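## Task

Rotate the yellow die until 6 faces up and the black die until 5 faces up, then get both completely onto the mat, each resting flat when you finish, while the remaining die stays entirely off the mat.

## Robot and tools

Robot: two arms, left_arm and right_arm, each with a parallel gripper. Base positions in the scene frame: left_arm (+0.069, +0.181, +0.127) m, right_arm (+0.058, -0.521, +0.127) m, both nearly unrotated about z. The scene frame has its origin at table height midway between the nominal bases, +z up, +x out over the table, +y toward the left_arm. Left and right in camera images do not match these names.

Frames: each arm reports its gripper pose (end_effector_position in metres, end_effector_quat_wxyz, velocities in m/s and rad/s) in its own base frame. Fixed cameras and the table use the scene frame. Motion offsets are taken along the gripper's current Hand target axes. The fingers point along gripper +z and close along gripper x; the reported position is the point midway between the pads, with fingertips 6.8 mm further out. A sensor block on a post sticks out about 14 cm toward gripper -y and rotates with the hand, so watch its clearance.

Row layout (shared by execute_actions and move): one flat list of 14 numbers covering both arms, always all 14 even if one arm is idle: left dx, dy, dz, rx, ry, rz, left shut, then right dx, dy, dz, rx, ry, rz, right shut. The six pose numbers are offsets, not poses: they are measured from that arm's Hand target as it stood when the action or move began, along that target's own axes. A value of 1.0 equals 0.6 m of travel or 180 degrees of turn; rx, ry, rz form one rotation vector. Sending the same offset twice moves the hand twice. Six zeros re-request the current Hand target. Shut: any value above 0.01 closes with full force; 0.01 or lower opens fully. No partial closing. Grippers start open. Only objects about 22 to 28 mm across are held. Nothing reports whether something is gripped. To leave a gripper alone, repeat your previous shut value.

execute_actions(actions, cameras): actions is a list of actions; each action is a list of 1 to 15 rows, one per 1/30 s step, values in [-1, 1]. A short action repeats its last row to fill 15 steps. Every row counts from the action's start pose, not from the prior row. An empty actions list returns state plus all camera images. cameras: list of names, ["all"], or []; an unknown name invalidates the call.

move(target, speed, blend, stop_force, zero, blocking, cameras): drives each gripper along a straight line toward target, which is one 14-number row or a list of up to 15 rows, each counted from the same starting Hand targets. speed: m/s, 0.002 to 3.6, default 0.25 (rotation up to twice that in rad/s); one value or one per target. blend: corner rounding in m for lists; 0 stops at each waypoint. stop_force: N, 3 to 120, shared by both arms; an arm's path ends when its wrist sensor feels that much push against its motion, then it backs slightly and holds. Use it slowly for touching down; leave it out when lifting off something you press on, and don't rely on it while the gripper rotates. zero (default true) rezeros moving arms before the move. blocking=false returns early but cannot be combined with stop_force. Paths do not avoid obstacles or the other arm; grippers lag and overshoot more at higher speed. Avoid paths passing near an arm's own base. The result adds a move: line with the ending (done, off_target, moving, held, fault) and limits (paced = pose clipped, held = steps withheld).

wait(seconds 0 to 10, cameras): lets time pass holding commands. stop(cameras): brakes a running move. zoom_image(camera, region [x0, y0, x1, y1] in pixels, at most 504 by 504): closer look at the newest image from cam_head_left, cam_head_right, cam_left_wrist or cam_right_wrist, all 896x504. zero_wrist_force(arm): subtracts the present wrist reading from later ones. finished_scene(scene): ends the current scene, giving its number; irreversible, so call it only once the dice rest correctly without help.

Results: Hand target is the last commanded pose after clipping; grippers often rest a bit short of it, and the next command asks again. Orientation commands are clipped to 32 degrees from the measured orientation per step. Joint positions, joint torques (include arm weight, so nonzero in free air), wrist force and torque along gripper axes (a surface push reads as force into the arm; a third line shows the peak since last shown), motor temperatures, and Tool commands. Velocities vanish when joints read as within noise. Camera calibration lines give K, distortion and T_world_to_cam for each camera; wrist cameras follow their arm.

Avoid: pressing into firm contact, since the arms are stiff and 150 N (plus or minus 25) of force, or joint torque at its limit (133 N m for the big joints, 24.9 N m for wrist joints), halts the arm for 10 s. Never let arms collide or close a gripper on the other arm's fingers. Don't drop dice, release them while moving, slam, or let anything leave the table. Long stretched holds heat motors; at 85 °C the arm brakes for 30 s or more. Loose objects may occasionally get nudged by outside disturbances.

Each tool is called after "Request:" as name(argument=value, ...), one argument or row to a line, values as JSON.

## Session

Request:
execute_actions(
  actions=[],
)

Scene clock: 0.00 s.
left_arm: end_effector_position=(+0.6261, -0.1159, -0.0093) end_effector_quat_wxyz=(-0.133, +0.901, +0.371, -0.182) | right_arm: end_effector_position=(+0.1022, +0.5176, +0.0852) end_effector_quat_wxyz=(+0.064, -0.466, +0.882, -0.021)
Joint positions: left_arm=[-0.376 -0.747 1.415 4.496 -1.63 0.428] | right_arm=[4.824 -1.897 -2.072 -0.736 1.437 -0.86]
Joint velocities: within noise
Joint torques (N m): no reading
Motor temperatures (°C): left_arm=[27 28 29 37 36 34] | right_arm=[35 27 27 37 40 33]
Wrist force (N): no reading
Wrist torque (N m): no reading
Wrist force, peak (N): no reading
Hand target: left_arm +0.6261, -0.1159, -0.0093; -0.133, +0.901, +0.371, -0.182 | right_arm +0.1022, +0.5176, +0.0852; +0.064, -0.466, +0.882, -0.021
Tool commands: left_gripper/shut=+0.0 right_gripper/shut=+0.0

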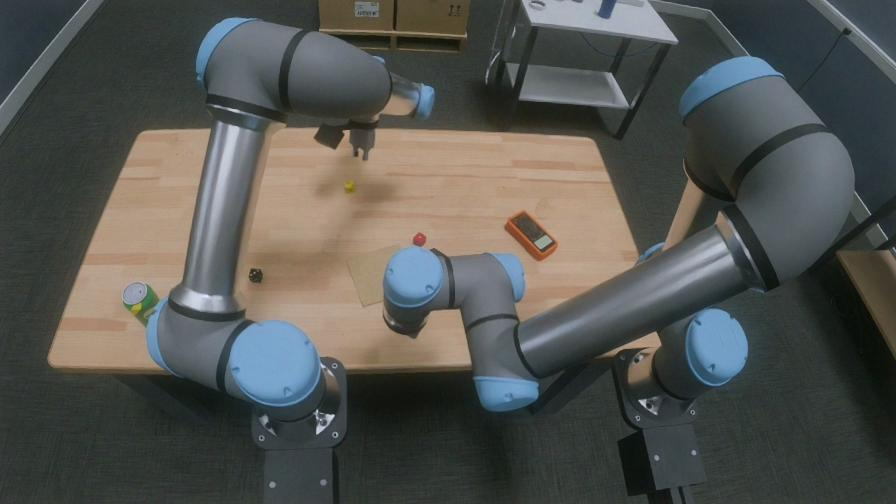

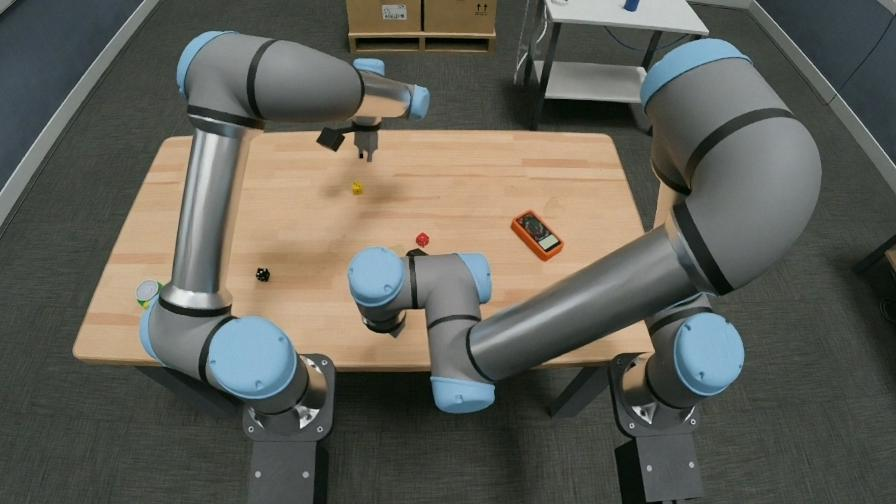

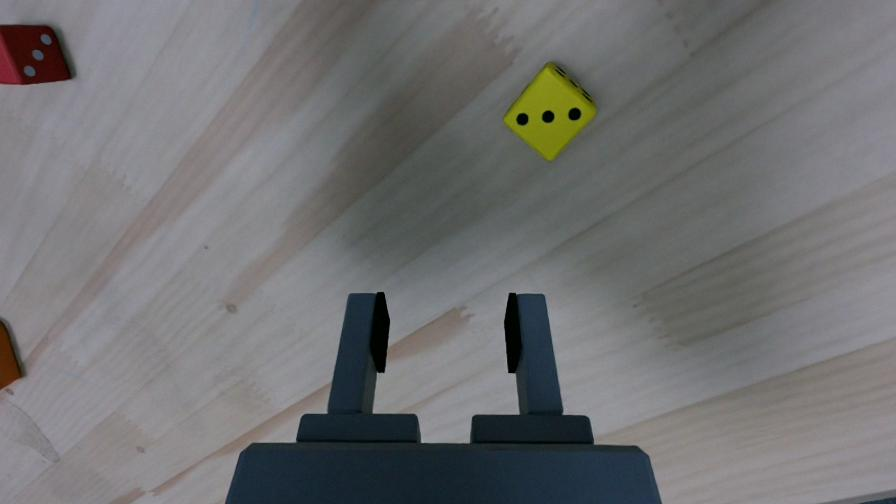

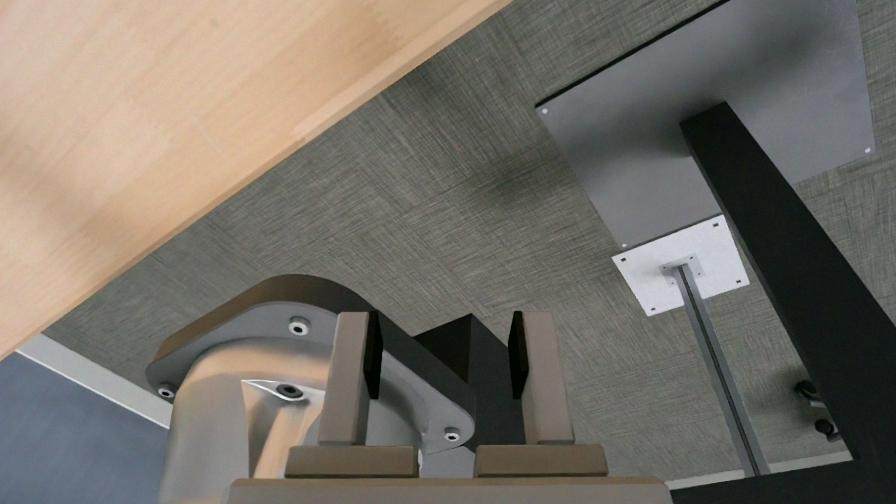

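Request:
move(
  target=[0,0,0,0,0,0,0,0.224,-0.755,-0.2,0,0,0,0],
  speed=0.5,
  cameras=["all"],
)

Request:
zoom_image(
  camera="cam_head_right",
  region=[237, 255, 287, 291],
)

Request:
zoom_image(
  camera="cam_head_left",
  region=[324, 165, 374, 201],
)

Request:
zoom_image(
  camera="cam_head_left",
  region=[320, 210, 460, 320],
)

Request:
zoom_image(
  camera="cam_left_wrist",
  region=[480, 40, 620, 180],
)

Scene clock: 18.77 s.
left_arm: end_effector_position=(+0.6261, -0.1159, -0.0093) end_effector_quat_wxyz=(-0.133, +0.901, +0.371, -0.182) | right_arm: end_effector_position=(+0.3824, +0.1479, +0.2351) end_effector_quat_wxyz=(+0.064, -0.466, +0.882, -0.021)
Joint positions: left_arm=[-0.376 -0.747 1.415 4.496 -1.63 0.428] | right_arm=[3.878 -1.343 -2.221 -1.035 1.499 -1.81]
Joint torques (N m): left_arm=[1.21 -52.71 -17.19 -1.44 -0.26 -0.09] | right_arm=[-6.7 26.62 13.07 4.68 -2.35 -2.09]
Wrist force (N): left_arm=[-0.2 -0.2 0.1] | right_arm=[-0.6 -0.3 0.1]
Wrist torque (N m): left_arm=[-0.02 0.02 0.00] | right_arm=[0.02 0.08 -0.15]
Wrist force, peak (N): left_arm=[-0.4 -0.4 -0.1] | right_arm=[0.3 -2.8 -0.8]
Hand target: left_arm +0.6261, -0.1159, -0.0093; -0.133, +0.901, +0.371, -0.182 | right_arm +0.3825, +0.1479, +0.2351; +0.064, -0.466, +0.882, -0.021
Off the commanded pose: left_arm 0.000 m, 0 deg | right_arm 0.000 m, 0 deg.
move: done
camera_calibration:
cam_right_wrist: T_world_to_cam=[[-0.548294, -0.832414, -0.0803706, 0.345972], [-0.630789, 0.348552, 0.693265, 0.0483083], [-0.549071, 0.43081, -0.716187, 0.412215], [0, 0, 0, 1]] pos_world=[0.446502, 0.0935678, 0.289539]

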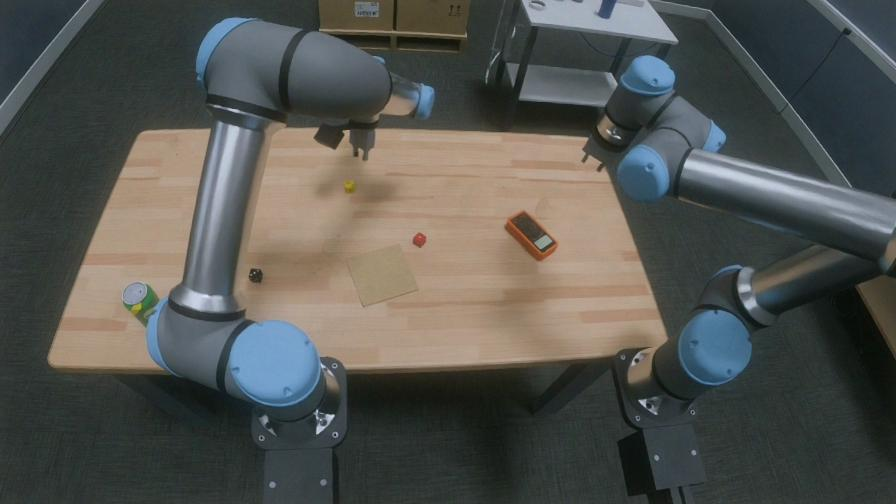

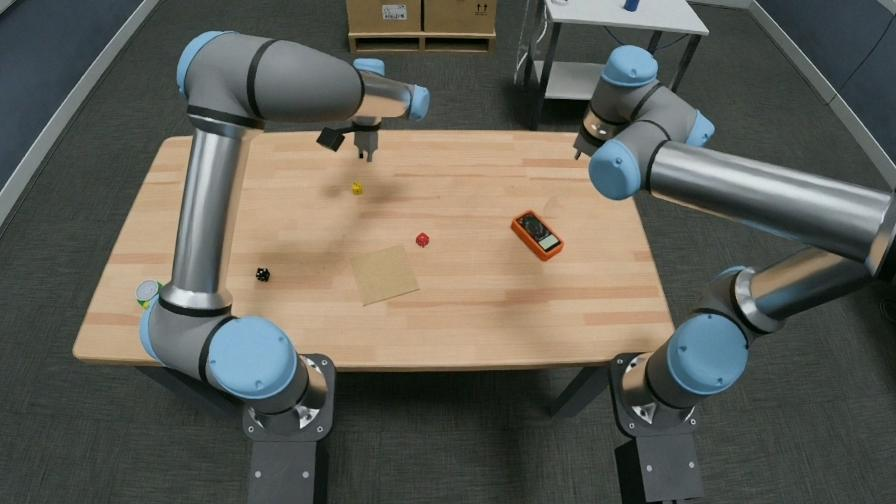

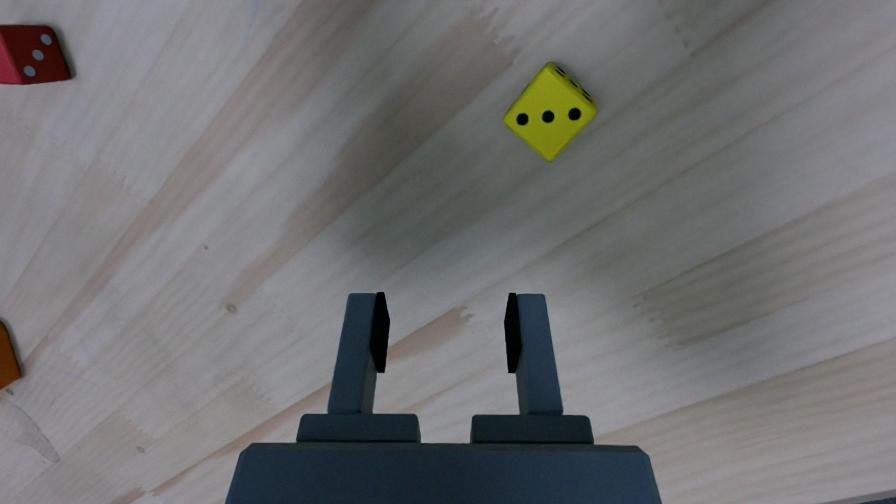

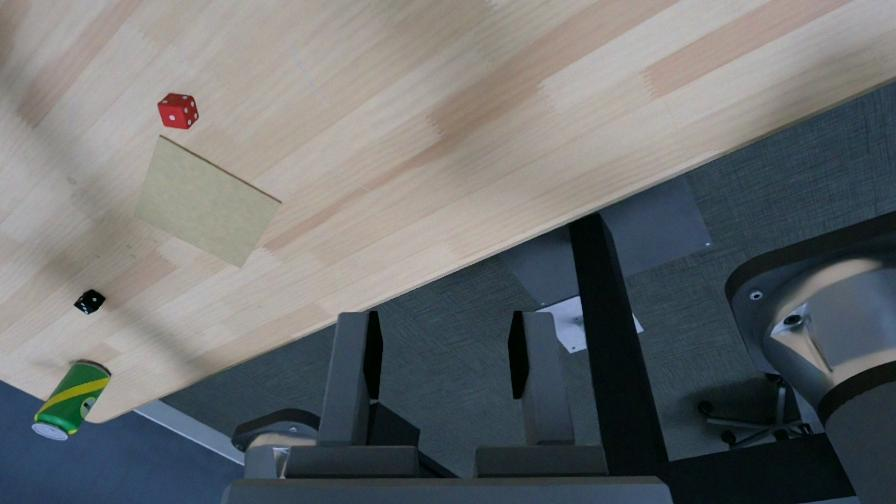

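Scaled by 10.080 from the camera's 896x504 image, which has a finer 1280x720 frame.

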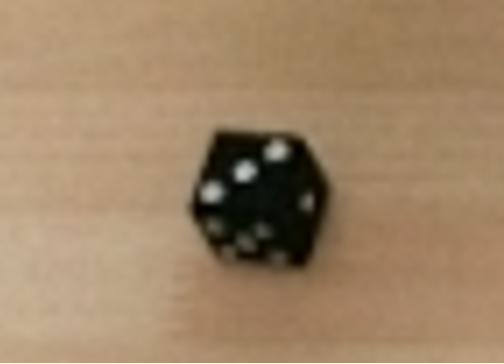

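Scaled by 10.080 from the camera's 896x504 image, which has a finer 1280x720 frame.

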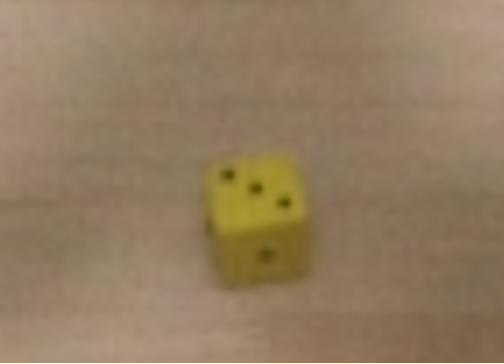

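Scaled by 3.600 from the camera's 896x504 image, which has a finer 1280x720 frame.

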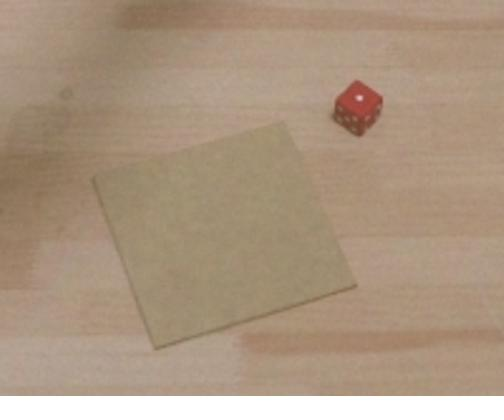

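Scaled by 3.600 from the camera's 896x504 image, which has a finer 1280x720 frame.

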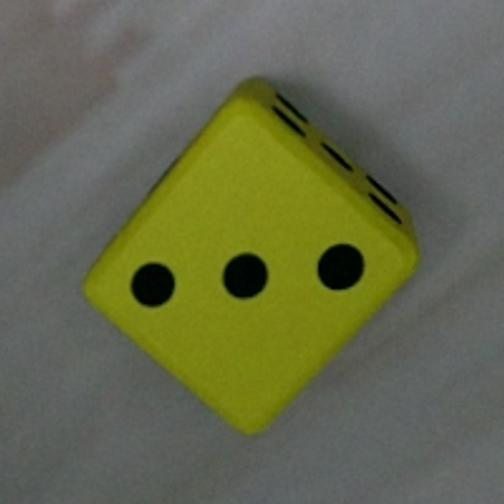

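Request:
zoom_image(
  camera="cam_right_wrist",
  region=[65, 280, 115, 320],
)

Request:
zoom_image(
  camera="cam_head_left",
  region=[241, 262, 271, 288],
)

Scaled by 10.080 from the camera's 896x504 image, which has a finer 1280x720 frame.

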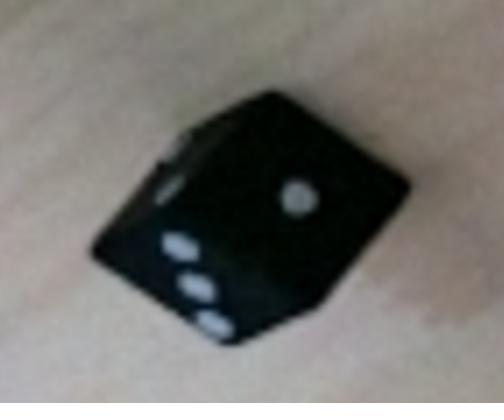

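Scaled by 16.800 from the camera's 896x504 image, which has a finer 1280x720 frame.

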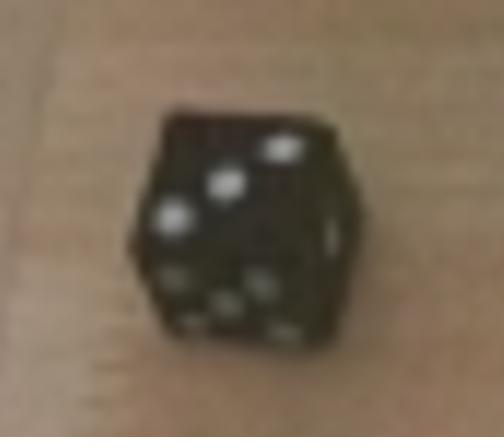

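Request:
move(
  target=[0.081,-0.012,0.0065,-0.043,0.055,0.716,0,0,0,0,0,0,0,0],
  speed=0.7,
  cameras=["cam_left_wrist","cam_head_right"],
)

Request:
zoom_image(
  camera="cam_head_right",
  region=[310, 90, 430, 210],
)

Scene clock: 83.30 s.
left_arm: end_effector_position=(+0.6520, -0.0756, -0.0213) end_effector_quat_wxyz=(+0.130, +0.738, -0.652, -0.115) | right_arm: end_effector_position=(+0.3825, +0.1479, +0.2351) end_effector_quat_wxyz=(+0.064, -0.466, +0.882, -0.021)
Joint positions: left_arm=[-0.28 -0.733 1.439 4.33 -1.705 2.76] | right_arm=[3.878 -1.343 -2.221 -1.035 1.499 -1.81]
Joint torques (N m): left_arm=[-11.44 -59.26 -8.18 -4.22 1.5 1.8] | right_arm=[-7.36 25.64 24.93 4.71 -2.05 -2.1]
Wrist force (N): left_arm=[-0.7 -0.9 -0.1] | right_arm=[-0.4 -0.2 0.0]
Wrist torque (N m): left_arm=[-0.04 0.03 -0.06] | right_arm=[0.03 0.06 -0.08]
Wrist force, peak (N): left_arm=[-1.1 -1.4 -0.4] | right_arm=[-0.8 -0.5 0.1]
Hand target: left_arm +0.6520, -0.0757, -0.0212; +0.130, +0.738, -0.652, -0.115 | right_arm +0.3825, +0.1479, +0.2351; +0.064, -0.466, +0.882, -0.021
Off the commanded pose: left_arm 0.000 m, 0 deg | right_arm 0.000 m, 0 deg.
move: done
camera_calibration:
cam_left_wrist: T_world_to_cam=[[0.108828, -0.994054, -0.00369331, -0.148043], [-0.344297, -0.0411781, 0.937957, 0.256657], [-0.932532, -0.100804, -0.346731, 0.693353], [0, 0, 0, 1]] pos_world=[0.751051, -0.0667012, -0.000872996]
Images, in order (width x height): cam_head_right 896x504, cam_left_wrist 896x504.

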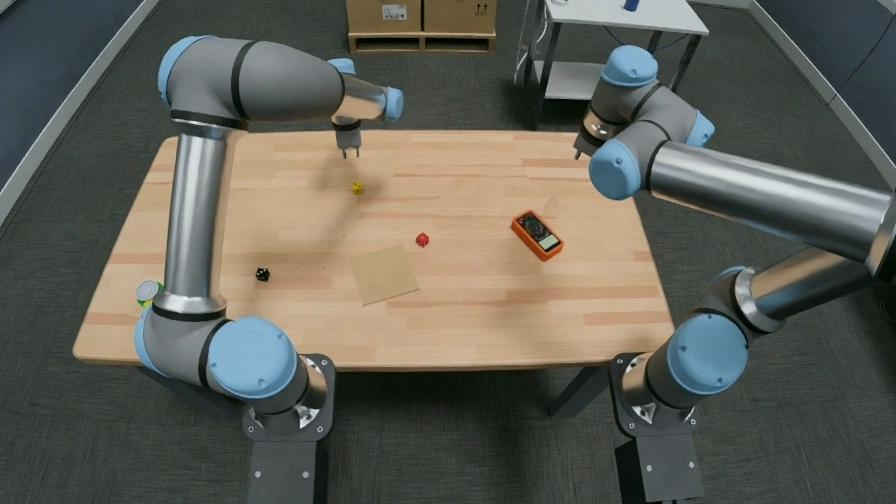

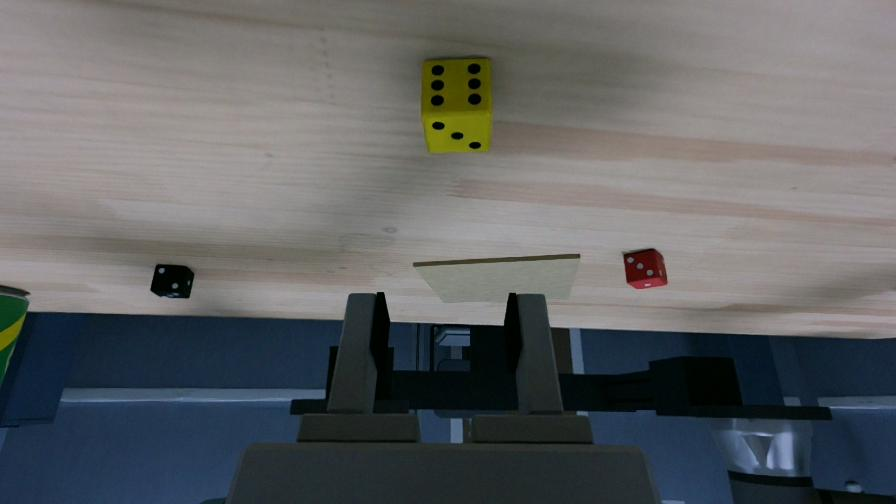

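Scaled by 4.200 from the camera's 896x504 image, which has a finer 1280x720 frame.

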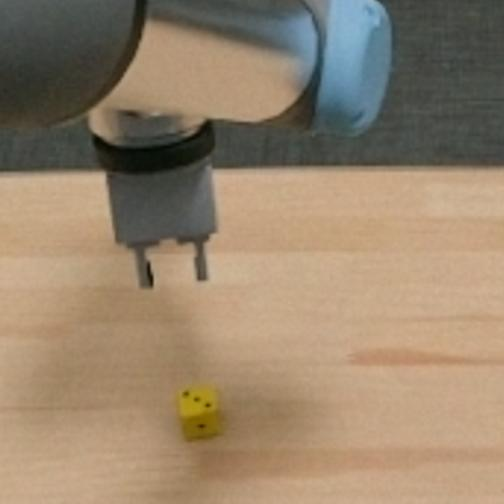

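Request:
move(
  target=[0.006,0.0087,0.1675,0,0,0,0,0,0,0,0,0,0,0],
  speed=0.12,
  stop_force=15,
)

Request:
execute_actions(
  actions=[
    [[0,0,0,0,0,0,1,0,0,0,0,0,0,0]],
  ],
)

Request:
move(
  target=[
    [0,0.068,-0.188,0,0,0,1,0,0,0,0,0,0,0],
    [0,0.034,-0.094,0.5,0,0,1,0,0,0,0,0,0,0],
  ],
  speed=0.5,
  blend=[0.03,0],
  cameras=["cam_left_wrist","cam_head_right"],
)

Request:
zoom_image(
  camera="cam_left_wrist",
  region=[340, 200, 560, 420],
)

Scene clock: 102.30 s.
left_arm: end_effector_position=(+0.6134, -0.0841, -0.1139) end_effector_quat_wxyz=(+0.130, +0.738, -0.652, -0.115) | right_arm: end_effector_position=(+0.3825, +0.1479, +0.2351) end_effector_quat_wxyz=(+0.064, -0.466, +0.882, -0.021)
Joint positions: left_arm=[-0.308 -0.635 1.568 4.1 -1.714 2.734] | right_arm=[3.878 -1.343 -2.221 -1.035 1.499 -1.81]
Joint torques (N m): left_arm=[12.56 -63.1 -20.31 -3.64 1.52 1.69] | right_arm=[-7.7 24.81 31.29 4.55 -1.34 -2.15]
Wrist force (N): left_arm=[-0.5 -1.1 -0.2] | right_arm=[-0.5 -0.2 -0.1]
Wrist torque (N m): left_arm=[-0.07 0.01 -0.08] | right_arm=[0.03 0.07 -0.08]
Wrist force, peak (N): left_arm=[-0.8 -1.3 -2.0] | right_arm=[-0.7 -0.6 0.1]
Hand target: left_arm +0.6134, -0.0841, -0.1139; +0.130, +0.738, -0.652, -0.115 | right_arm +0.3825, +0.1479, +0.2351; +0.064, -0.466, +0.882, -0.021
Off the commanded pose: left_arm 0.000 m, 0 deg | right_arm 0.000 m, 0 deg.
move: done

Scene clock: 103.00 s.
left_arm: end_effector_position=(+0.6134, -0.0841, -0.1139) end_effector_quat_wxyz=(+0.130, +0.738, -0.652, -0.115) | right_arm: end_effector_position=(+0.3825, +0.1479, +0.2351) end_effector_quat_wxyz=(+0.064, -0.466, +0.882, -0.021)
Joint positions: left_arm=[-0.308 -0.635 1.568 4.1 -1.714 2.734] | right_arm=[3.878 -1.343 -2.221 -1.035 1.499 -1.81]
Joint torques (N m): left_arm=[13.1 -61.89 -21.43 -3.66 1.29 0.86] | right_arm=[-7.63 24.94 31.05 4.67 -1.14 -2.1]
Wrist force (N): left_arm=[-0.8 -1.1 0.2] | right_arm=[-0.5 -0.5 0.0]
Wrist torque (N m): left_arm=[-0.06 0.04 -0.09] | right_arm=[0.00 0.07 -0.09]
Wrist force, peak (N): left_arm=[-1.1 -1.3 0.2] | right_arm=[-0.7 -0.4 0.3]
Hand target: left_arm +0.6134, -0.0841, -0.1139; +0.130, +0.738, -0.652, -0.115 | right_arm +0.3825, +0.1479, +0.2351; +0.064, -0.466, +0.882, -0.021
Off the commanded pose: left_arm 0.000 m, 0 deg | right_arm 0.000 m, 0 deg.

Scene clock: 105.33 s.
left_arm: end_effector_position=(+0.6114, -0.0833, -0.0524) end_effector_quat_wxyz=(-0.408, +0.631, -0.554, +0.359) | right_arm: end_effector_position=(+0.3825, +0.1479, +0.2351) end_effector_quat_wxyz=(+0.064, -0.466, +0.882, -0.021)
Joint positions: left_arm=[-0.54 -0.412 2.009 2.064 -0.971 2.828] | right_arm=[3.878 -1.343 -2.221 -1.035 1.499 -1.81]
Joint torques (N m): left_arm=[-0.67 -43.48 -3.18 -2.92 0.43 -0.02] | right_arm=[-6.7 24.17 32.13 4.72 -0.83 -2.09]
Wrist force (N): left_arm=[-0.3 0.6 -0.6] | right_arm=[-0.6 -0.3 0.0]
Wrist torque (N m): left_arm=[0.02 0.07 0.09] | right_arm=[0.02 0.08 -0.08]
Wrist force, peak (N): left_arm=[-1.3 5.1 -0.9] | right_arm=[-0.8 -0.5 -0.1]
Hand target: left_arm +0.6114, -0.0833, -0.0524; -0.408, +0.631, -0.554, +0.359 (not the last commanded pose) | right_arm +0.3825, +0.1479, +0.2351; +0.064, -0.466, +0.882, -0.021
Tool commands: left_gripper/shut=+1.0 right_gripper/shut=+0.0
Off the commanded pose: left_arm 0.003 m, 4 deg | right_arm 0.000 m, 0 deg.
FORCE FAULT: contact force on the left arm reached its limit, and that arm stopped. The contact can be on any part of that arm, not only on its tool. That arm's remaining commands of this call were not run. That arm is still stopped at the end of this call. That arm stays stopped for about 10 more seconds. Until then a move that you send moves the other arm only, and its call returns only when the move has ended. Once the stop has ended, the next robot result says so. If the stop ends while you think or write, that arm runs what you send next, counted from a new Hand target: where the arm stands when the stop ends. While its stop runs, that arm, its gripper or tool too, takes no new command. Until it ends, the stop uses up actions while you think or wait. An arm that is not stopped still takes commands.
move: fault (left_arm)
camera_calibration:
cam_left_wrist: T_world_to_cam=[[0.130132, -0.991402, -0.0137118, -0.164778], [-0.95294, -0.12124, -0.277861, 0.573274], [0.27381, 0.0492252, -0.960523, -0.113429], [0, 0, 0, 1]] pos_world=[0.598796, -0.0882734, 0.0480799]
Images, in order (width x height): cam_head_right 896x504, cam_left_wrist 896x504.

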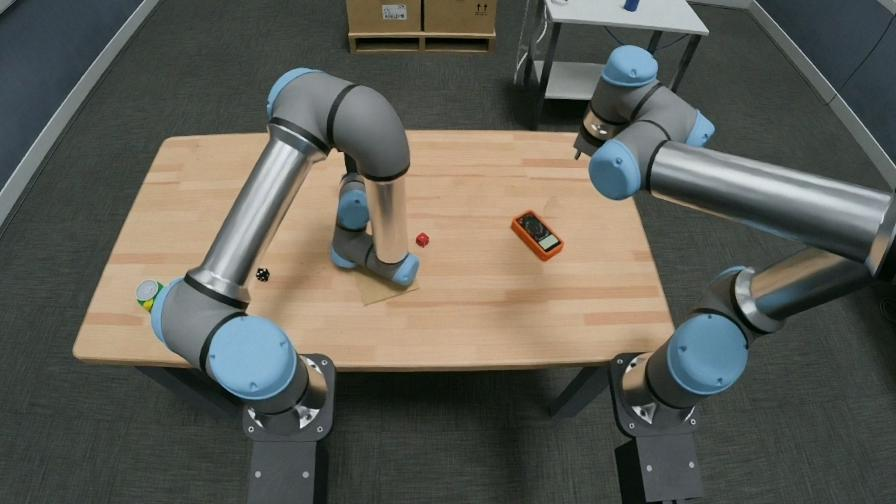

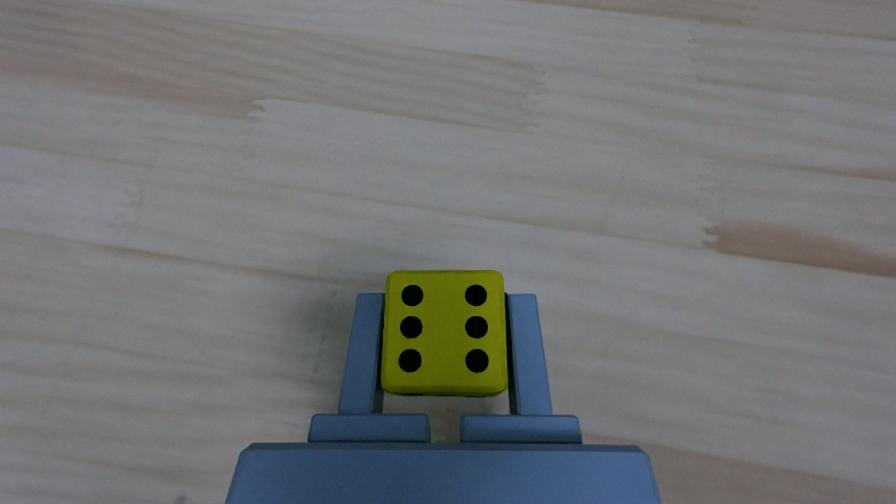

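Scaled by 2.291 from the camera's 896x504 image, which has a finer 1280x720 frame.

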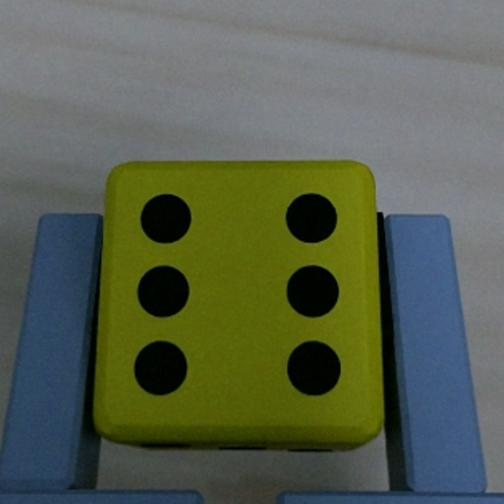

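Request:
move(
  target=[0,-0.076,-0.034,-0.133,0,0,1,0,0,0,0,0,0,0],
  speed=0.3,
)

Request:
move(
  target=[0,0.102,0.114,0,0,0,1,0,0,0,0,0,0,0],
  speed=0.06,
  stop_force=12,
  cameras=["cam_left_wrist","cam_head_right"],
)

Scene clock: 129.77 s.
left_arm: end_effector_position=(+0.6116, -0.0831, -0.0025) end_effector_quat_wxyz=(-0.268, +0.702, -0.616, +0.236) | right_arm: end_effector_position=(+0.3825, +0.1479, +0.2351) end_effector_quat_wxyz=(+0.064, -0.466, +0.882, -0.021)
Joint positions: left_arm=[-0.477 -0.786 2.114 2.749 -1.182 2.665] | right_arm=[3.878 -1.343 -2.221 -1.035 1.499 -1.81]
Joint torques (N m): left_arm=[-14.98 -46.1 0.19 -0.72 0.22 1.62] | right_arm=[-6.54 23.55 31.22 4.55 0.78 -2.24]
Wrist force (N): left_arm=[-0.1 0.1 -0.4] | right_arm=[-0.5 -0.2 0.0]
Wrist torque (N m): left_arm=[-0.03 0.02 -0.13] | right_arm=[0.03 0.07 -0.08]
Wrist force, peak (N): left_arm=[-0.5 1.4 -0.5] | right_arm=[-0.8 -0.7 0.1]
Hand target: left_arm +0.6115, -0.0832, -0.0025; -0.268, +0.702, -0.617, +0.236 | right_arm +0.3825, +0.1479, +0.2351; +0.064, -0.466, +0.882, -0.021
Off the commanded pose: left_arm 0.000 m, 0 deg | right_arm 0.000 m, 0 deg.
FORCE FAULT, CONTINUED: the left arm's stop, for the force fault that an earlier result reported, is over. The rest of the stop counts as 19 of the actions that you can send in this scene. The stop ended before this call began, so that arm ran this call's commands, counted from a new Hand target: where the arm stood when the stop ended.
move: done

Scene clock: 132.17 s.
left_arm: end_effector_position=(+0.6116, -0.0833, -0.0943) end_effector_quat_wxyz=(-0.268, +0.702, -0.617, +0.236) | right_arm: end_effector_position=(+0.3825, +0.1479, +0.2351) end_effector_quat_wxyz=(+0.064, -0.466, +0.882, -0.021)
Joint positions: left_arm=[-0.477 -0.542 2.034 2.585 -1.182 2.665] | right_arm=[3.878 -1.343 -2.221 -1.035 1.499 -1.81]
Joint torques (N m): left_arm=[-5.61 -54.61 2.8 -0.99 2.02 1.51] | right_arm=[-6.78 23.05 31.25 4.63 0.97 -2.1]
Wrist force (N): left_arm=[-0.1 0.4 -0.3] | right_arm=[-0.5 -0.3 0.0]
Wrist torque (N m): left_arm=[0.00 0.02 -0.12] | right_arm=[0.02 0.07 -0.08]
Wrist force, peak (N): left_arm=[-0.2 -0.9 -0.8] | right_arm=[-0.8 -0.3 0.2]
Hand target: left_arm +0.6116, -0.0833, -0.0943; -0.268, +0.702, -0.617, +0.236 | right_arm +0.3825, +0.1479, +0.2351; +0.064, -0.466, +0.882, -0.021
Off the commanded pose: left_arm 0.000 m, 0 deg | right_arm 0.000 m, 0 deg.
move: done
camera_calibration:
cam_left_wrist: T_world_to_cam=[[0.123867, -0.992211, -0.0132057, -0.161522], [-0.982875, -0.12451, 0.135844, 0.61884], [-0.13643, -0.00384717, -0.990642, 0.0900626], [0, 0, 0, 1]] pos_world=[0.640537, -0.0828658, 0.00302093]
Images, in order (width x height): cam_head_right 896x504, cam_left_wrist 896x504.

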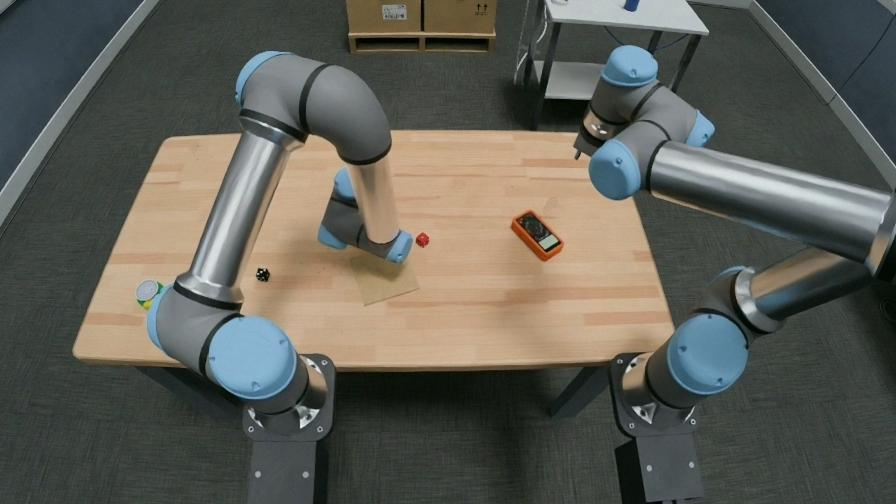

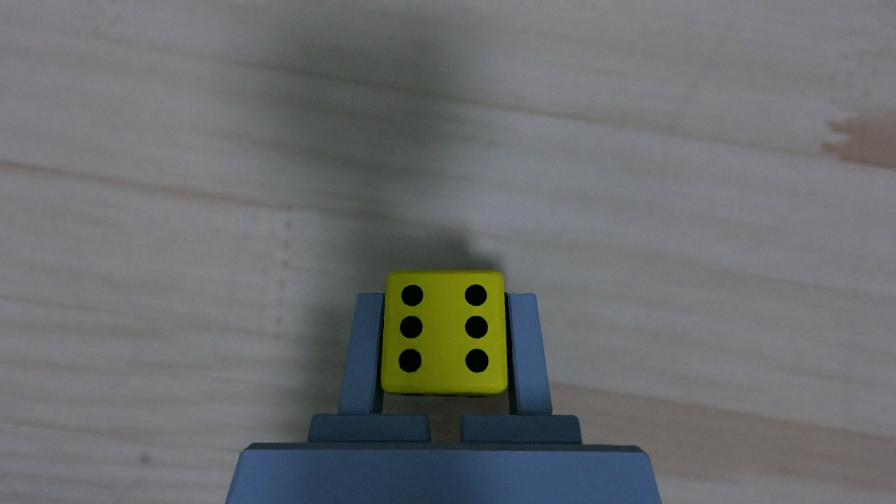

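Request:
move(
  target=[0,0.0205,0.0227,0,0,0,1,0,0,0,0,0,0,0],
  speed=0.03,
  stop_force=8,
)

Request:
execute_actions(
  actions=[
    [[0,0,0,0,0,0,0,0,0,0,0,0,0,0]],
  ],
)

Request:
move(
  target=[0,0,-0.1,0,0,0,0,0,0,0,0,0,0,0],
  speed=0.2,
  cameras=["cam_left_wrist"],
)

Scene clock: 138.43 s.
left_arm: end_effector_position=(+0.6115, -0.0832, -0.1099) end_effector_quat_wxyz=(-0.268, +0.702, -0.616, +0.236) | right_arm: end_effector_position=(+0.3825, +0.1479, +0.2351) end_effector_quat_wxyz=(+0.064, -0.466, +0.882, -0.021)
Joint positions: left_arm=[-0.477 -0.502 2.016 2.563 -1.182 2.665] | right_arm=[3.878 -1.343 -2.221 -1.035 1.499 -1.81]
Joint torques (N m): left_arm=[-2.16 -34.78 0.24 -3.52 -2.07 0.16] | right_arm=[-6.57 21.73 31.89 4.61 1.05 -2.13]
Wrist force (N): left_arm=[-1.0 -6.4 -3.7] | right_arm=[-0.5 -0.3 0.0]
Wrist torque (N m): left_arm=[-0.16 0.07 -0.08] | right_arm=[0.02 0.07 -0.08]
Wrist force, peak (N): left_arm=[-3.2 -26.9 -39.6] | right_arm=[-0.8 -0.3 -0.1]
Hand target: left_arm +0.6115, -0.0832, -0.1099; -0.268, +0.702, -0.617, +0.236 (not the last commanded pose) | right_arm +0.3825, +0.1479, +0.2351; +0.064, -0.466, +0.882, -0.021
Off the commanded pose: left_arm 0.003 m, 0 deg | right_arm 0.000 m, 0 deg.
move: contact (left_arm)

Scene clock: 139.13 s.
left_arm: end_effector_position=(+0.6115, -0.0832, -0.1099) end_effector_quat_wxyz=(-0.268, +0.702, -0.617, +0.236) | right_arm: end_effector_position=(+0.3825, +0.1479, +0.2351) end_effector_quat_wxyz=(+0.064, -0.466, +0.882, -0.021)
Joint positions: left_arm=[-0.477 -0.502 2.016 2.563 -1.182 2.665] | right_arm=[3.878 -1.343 -2.221 -1.035 1.499 -1.81]
Joint torques (N m): left_arm=[-4.28 -34.32 -3.73 -3.61 1.12 1.27] | right_arm=[-5.05 21.33 31 4.59 0.91 -2.13]
Wrist force (N): left_arm=[-0.6 0.0 -0.3] | right_arm=[-0.6 -0.5 0.1]
Wrist torque (N m): left_arm=[-0.03 0.07 -0.11] | right_arm=[0.00 0.07 -0.08]
Wrist force, peak (N): left_arm=[-1.1 -1.4 -1.1] | right_arm=[-0.7 -0.5 0.3]
Hand target: left_arm +0.6115, -0.0832, -0.1099; -0.268, +0.702, -0.617, +0.236 | right_arm +0.3825, +0.1479, +0.2351; +0.064, -0.466, +0.882, -0.021
Off the commanded pose: left_arm 0.000 m, 0 deg | right_arm 0.000 m, 0 deg.

Scene clock: 140.00 s.
left_arm: end_effector_position=(+0.5719, -0.0884, -0.0652) end_effector_quat_wxyz=(-0.268, +0.702, -0.617, +0.236) | right_arm: end_effector_position=(+0.3825, +0.1479, +0.2351) end_effector_quat_wxyz=(+0.064, -0.466, +0.882, -0.021)
Joint positions: left_arm=[-0.529 -0.632 2.173 2.553 -1.152 2.619] | right_arm=[3.878 -1.343 -2.221 -1.035 1.499 -1.81]
Joint torques (N m): left_arm=[12.6 -38.08 -1.63 -1.35 -1.35 1.63] | right_arm=[-5.52 21.9 31.37 4.57 1.03 -1.95]
Wrist force (N): left_arm=[-0.9 -0.2 -0.3] | right_arm=[-0.5 -0.3 0.0]
Wrist torque (N m): left_arm=[-0.05 0.09 -0.11] | right_arm=[0.03 0.07 -0.08]
Wrist force, peak (N): left_arm=[-0.6 -0.1 -1.7] | right_arm=[-0.6 -0.6 0.0]
Hand target: left_arm +0.5718, -0.0883, -0.0652; -0.268, +0.702, -0.617, +0.236 | right_arm +0.3825, +0.1479, +0.2351; +0.064, -0.466, +0.882, -0.021
Off the commanded pose: left_arm 0.000 m, 0 deg | right_arm 0.000 m, 0 deg.
move: done
camera_calibration:
cam_left_wrist: T_world_to_cam=[[0.123871, -0.992211, -0.0131936, -0.161371], [-0.982888, -0.124512, 0.135747, 0.575146], [-0.136332, -0.00384728, -0.990656, 0.113283], [0, 0, 0, 1]] pos_world=[0.600737, -0.0880658, 0.0320206]
Images, in order (width x height): cam_left_wrist 896x504.

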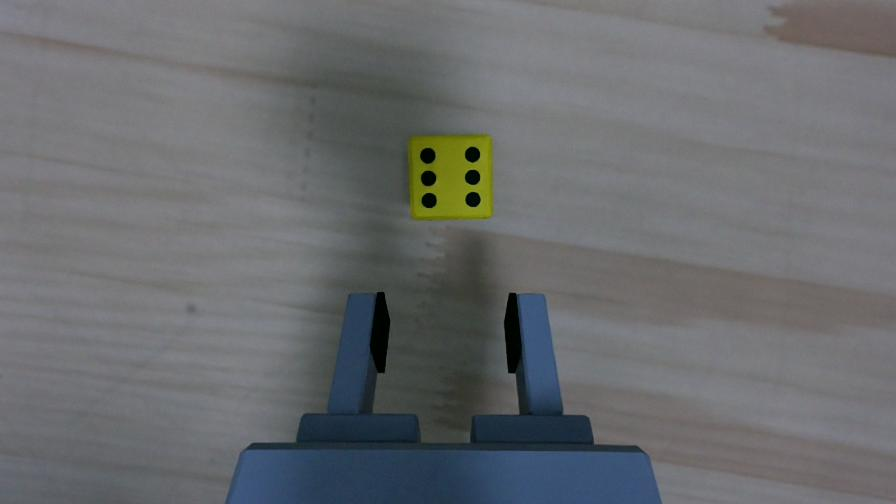

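Request:
move(
  target=[
    [0.0023,-0.0587,0.0188,-0.2333,0,0,0,0,0,0,0,0,0,0],
  ],
  speed=0.4,
)

Request:
move(
  target=[0,0,0.1075,0,0,0,0,0,0,0,0,0,0,0],
  speed=0.12,
  stop_force=15,
  cameras=["cam_left_wrist"],
)

Request:
execute_actions(
  actions=[
    [[0,0,0,0,0,0,1,0,0,0,0,0,0,0]],
  ],
)

Request:
move(
  target=[
    [0,0,-0.117,0,0,0,1,0,0,0,0,0,0,0],
    [0.106,0.444,-0.117,0,0,0,1,0,0,0,0,0,0,0],
    [0.106,0.444,-0.022,0,0,0,1,0,0,0,0,0,0,0],
  ],
  speed=[0.3,0.5,0.15],
  blend=[0.02,0.02,0],
  cameras=["all"],
)

Scene clock: 164.67 s.
left_arm: end_effector_position=(+0.6054, -0.0852, -0.0502) end_effector_quat_wxyz=(+0.001, +0.751, -0.660, +0.000) | right_arm: end_effector_position=(+0.3825, +0.1479, +0.2351) end_effector_quat_wxyz=(+0.064, -0.466, +0.882, -0.021)
Joint positions: left_arm=[-0.359 -0.827 1.834 3.707 -1.573 2.654] | right_arm=[3.878 -1.343 -2.221 -1.035 1.499 -1.81]
Joint torques (N m): left_arm=[-13.45 -55.78 -17.84 -0.71 0.04 -1.66] | right_arm=[-5.76 21.43 31.22 4.52 0.94 -2.01]
Wrist force (N): left_arm=[-1.3 -0.8 -0.3] | right_arm=[-0.2 -0.2 -0.1]
Wrist torque (N m): left_arm=[-0.05 0.09 -0.07] | right_arm=[0.02 0.04 -0.08]
Wrist force, peak (N): left_arm=[-1.6 -1.5 -0.1] | right_arm=[-0.7 -0.4 0.2]
Hand target: left_arm +0.6055, -0.0853, -0.0501; +0.001, +0.751, -0.660, +0.000 | right_arm +0.3825, +0.1479, +0.2351; +0.064, -0.466, +0.882, -0.021
Off the commanded pose: left_arm 0.000 m, 0 deg | right_arm 0.000 m, 0 deg.
move: done

Scene clock: 166.17 s.
left_arm: end_effector_position=(+0.6053, -0.0855, -0.1146) end_effector_quat_wxyz=(+0.001, +0.751, -0.660, +0.000) | right_arm: end_effector_position=(+0.3825, +0.1479, +0.2351) end_effector_quat_wxyz=(+0.064, -0.466, +0.882, -0.021)
Joint positions: left_arm=[-0.359 -0.69 1.814 3.59 -1.573 2.654] | right_arm=[3.878 -1.343 -2.221 -1.035 1.499 -1.81]
Joint torques (N m): left_arm=[-2.15 -44.57 -3.94 -3.77 -1.83 0.86] | right_arm=[-4.72 21.12 31 4.59 0.97 -2.09]
Wrist force (N): left_arm=[-0.9 -0.7 -0.2] | right_arm=[-0.4 -0.1 0.1]
Wrist torque (N m): left_arm=[-0.06 0.06 -0.01] | right_arm=[0.04 0.06 -0.08]
Wrist force, peak (N): left_arm=[-0.9 -0.9 -1.6] | right_arm=[-0.7 -0.4 0.1]
Hand target: left_arm +0.6053, -0.0854, -0.1146; +0.001, +0.751, -0.660, +0.000 | right_arm +0.3825, +0.1479, +0.2351; +0.064, -0.466, +0.882, -0.021
Off the commanded pose: left_arm 0.000 m, 0 deg | right_arm 0.000 m, 0 deg.
move: done
camera_calibration:
cam_left_wrist: T_world_to_cam=[[0.115446, -0.993291, -0.00673474, -0.157485], [-0.640575, -0.0796295, 0.763756, 0.483784], [-0.759168, -0.0838582, -0.64547, 0.478742], [0, 0, 0, 1]] pos_world=[0.691526, -0.077758, -0.0615399]
Images, in order (width x height): cam_left_wrist 896x504.

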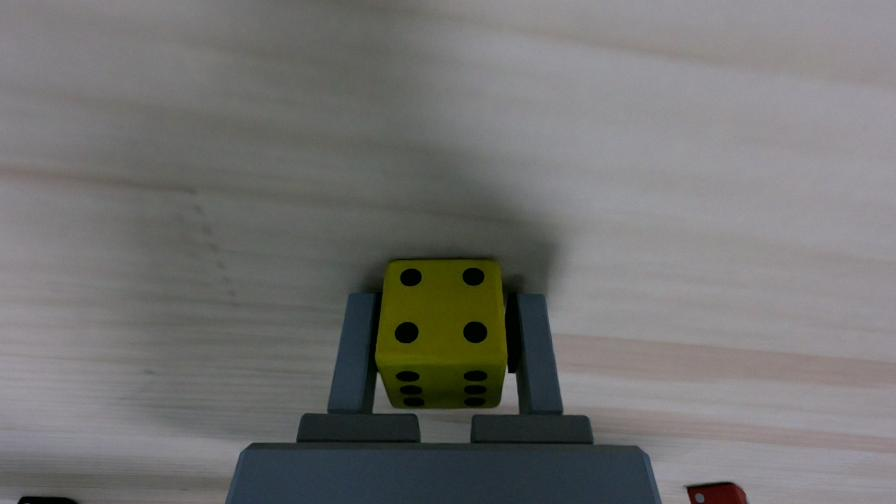

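Scene clock: 166.87 s.
left_arm: end_effector_position=(+0.6053, -0.0855, -0.1146) end_effector_quat_wxyz=(+0.001, +0.751, -0.660, +0.000) | right_arm: end_effector_position=(+0.3825, +0.1479, +0.2351) end_effector_quat_wxyz=(+0.064, -0.466, +0.882, -0.021)
Joint positions: left_arm=[-0.359 -0.69 1.814 3.59 -1.573 2.654] | right_arm=[3.878 -1.343 -2.221 -1.035 1.499 -1.81]
Joint torques (N m): left_arm=[5.26 -40.94 -3.45 -4.11 -0.76 1.6] | right_arm=[-5.27 20.95 31.65 4.67 0.97 -2.08]
Wrist force (N): left_arm=[-1.2 -1.1 -0.1] | right_arm=[-0.4 -0.3 0.2]
Wrist torque (N m): left_arm=[-0.10 0.09 -0.01] | right_arm=[0.02 0.06 -0.08]
Wrist force, peak (N): left_arm=[-1.3 -1.0 -0.2] | right_arm=[-0.6 -0.5 0.0]
Hand target: left_arm +0.6053, -0.0854, -0.1146; +0.001, +0.751, -0.660, +0.000 | right_arm +0.3825, +0.1479, +0.2351; +0.064, -0.466, +0.882, -0.021
Off the commanded pose: left_arm 0.000 m, 0 deg | right_arm 0.000 m, 0 deg.

Scene clock: 168.70 s.
left_arm: end_effector_position=(+0.3494, -0.1827, -0.1007) end_effector_quat_wxyz=(+0.001, +0.751, -0.660, +0.000) | right_arm: end_effector_position=(+0.3825, +0.1479, +0.2351) end_effector_quat_wxyz=(+0.064, -0.466, +0.882, -0.021)
Joint positions: left_arm=[-0.825 -0.863 2.446 3.129 -1.573 2.188] | right_arm=[3.878 -1.343 -2.221 -1.035 1.499 -1.81]
Joint torques (N m): left_arm=[-13.23 -24.57 5.16 -3.72 -1.87 -1.86] | right_arm=[-5.97 21.56 31.29 4.78 1.01 -2.15]
Wrist force (N): left_arm=[-1.4 -0.9 -0.1] | right_arm=[-0.4 -0.3 -0.2]
Wrist torque (N m): left_arm=[-0.08 0.11 -0.18] | right_arm=[0.02 0.06 -0.08]
Wrist force, peak (N): left_arm=[-1.6 -3.6 -1.3] | right_arm=[-0.7 -0.5 0.0]
Hand target: left_arm +0.3493, -0.1826, -0.1007; +0.001, +0.751, -0.660, +0.000 | right_arm +0.3825, +0.1479, +0.2351; +0.064, -0.466, +0.882, -0.021
Off the commanded pose: left_arm 0.000 m, 0 deg | right_arm 0.000 m, 0 deg.
move: done
camera_calibration:
cam_left_wrist: T_world_to_cam=[[0.115446, -0.993291, -0.00673474, -0.224385], [-0.640575, -0.0796295, 0.763756, 0.301441], [-0.759168, -0.0838582, -0.64547, 0.285216], [0, 0, 0, 1]] pos_world=[0.435526, -0.174958, -0.0476399]
cam_right_wrist: T_world_to_cam=[[-0.548117, -0.832525, -0.0804415, 0.345924], [-0.630956, 0.348431, 0.693174, 0.0484217], [-0.549056, 0.430695, -0.716267, 0.412243], [0, 0, 0, 1]] pos_world=[0.446503, 0.0935674, 0.289538]

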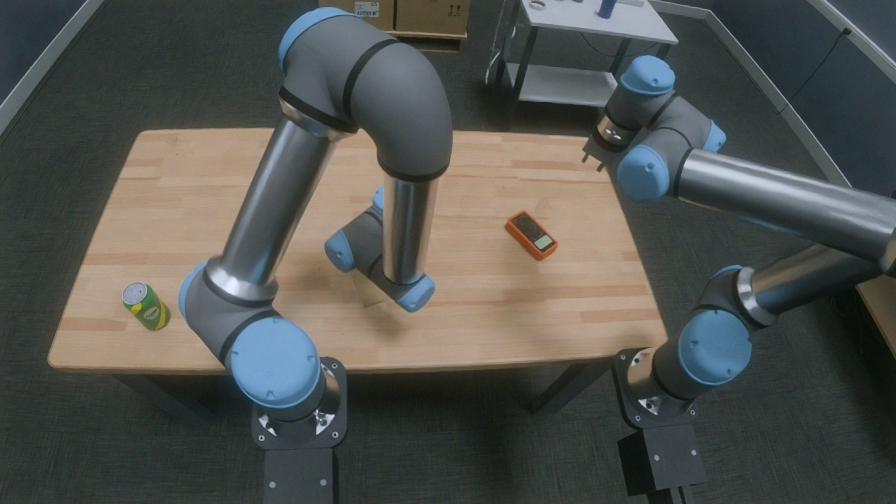

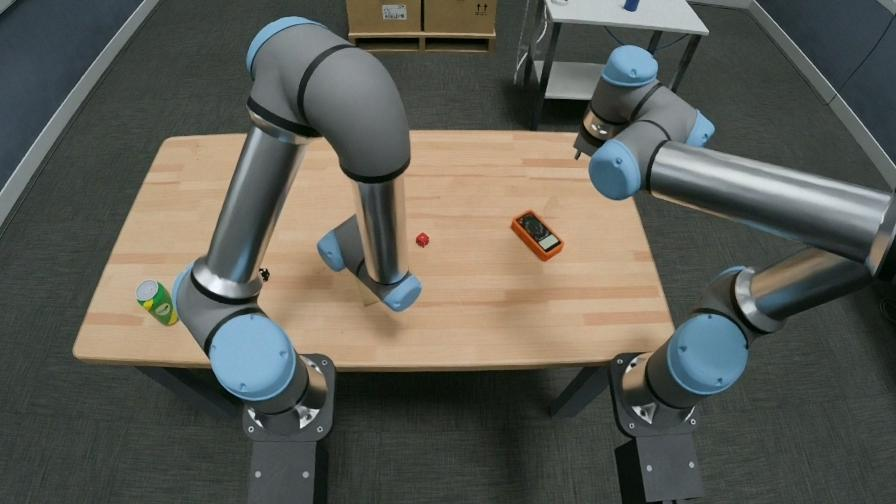

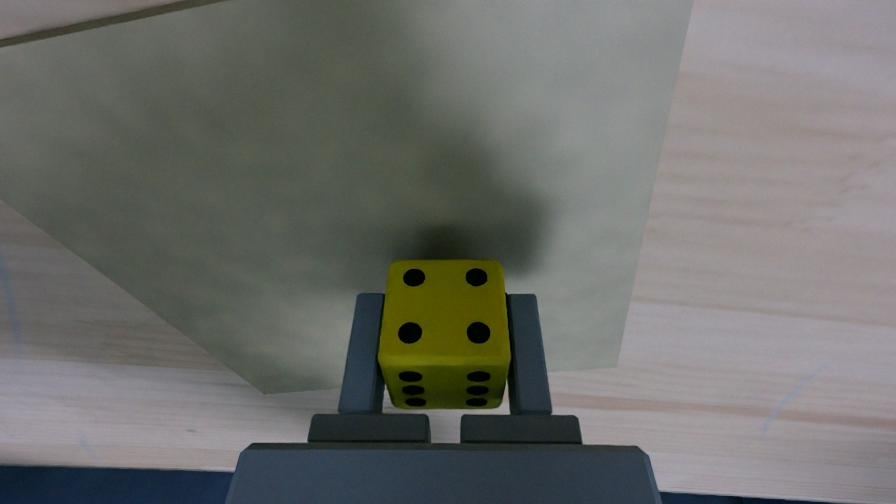

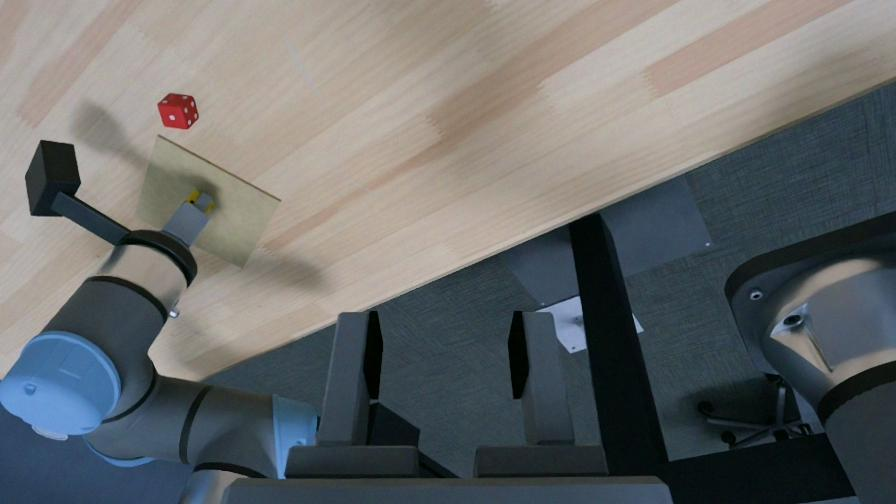

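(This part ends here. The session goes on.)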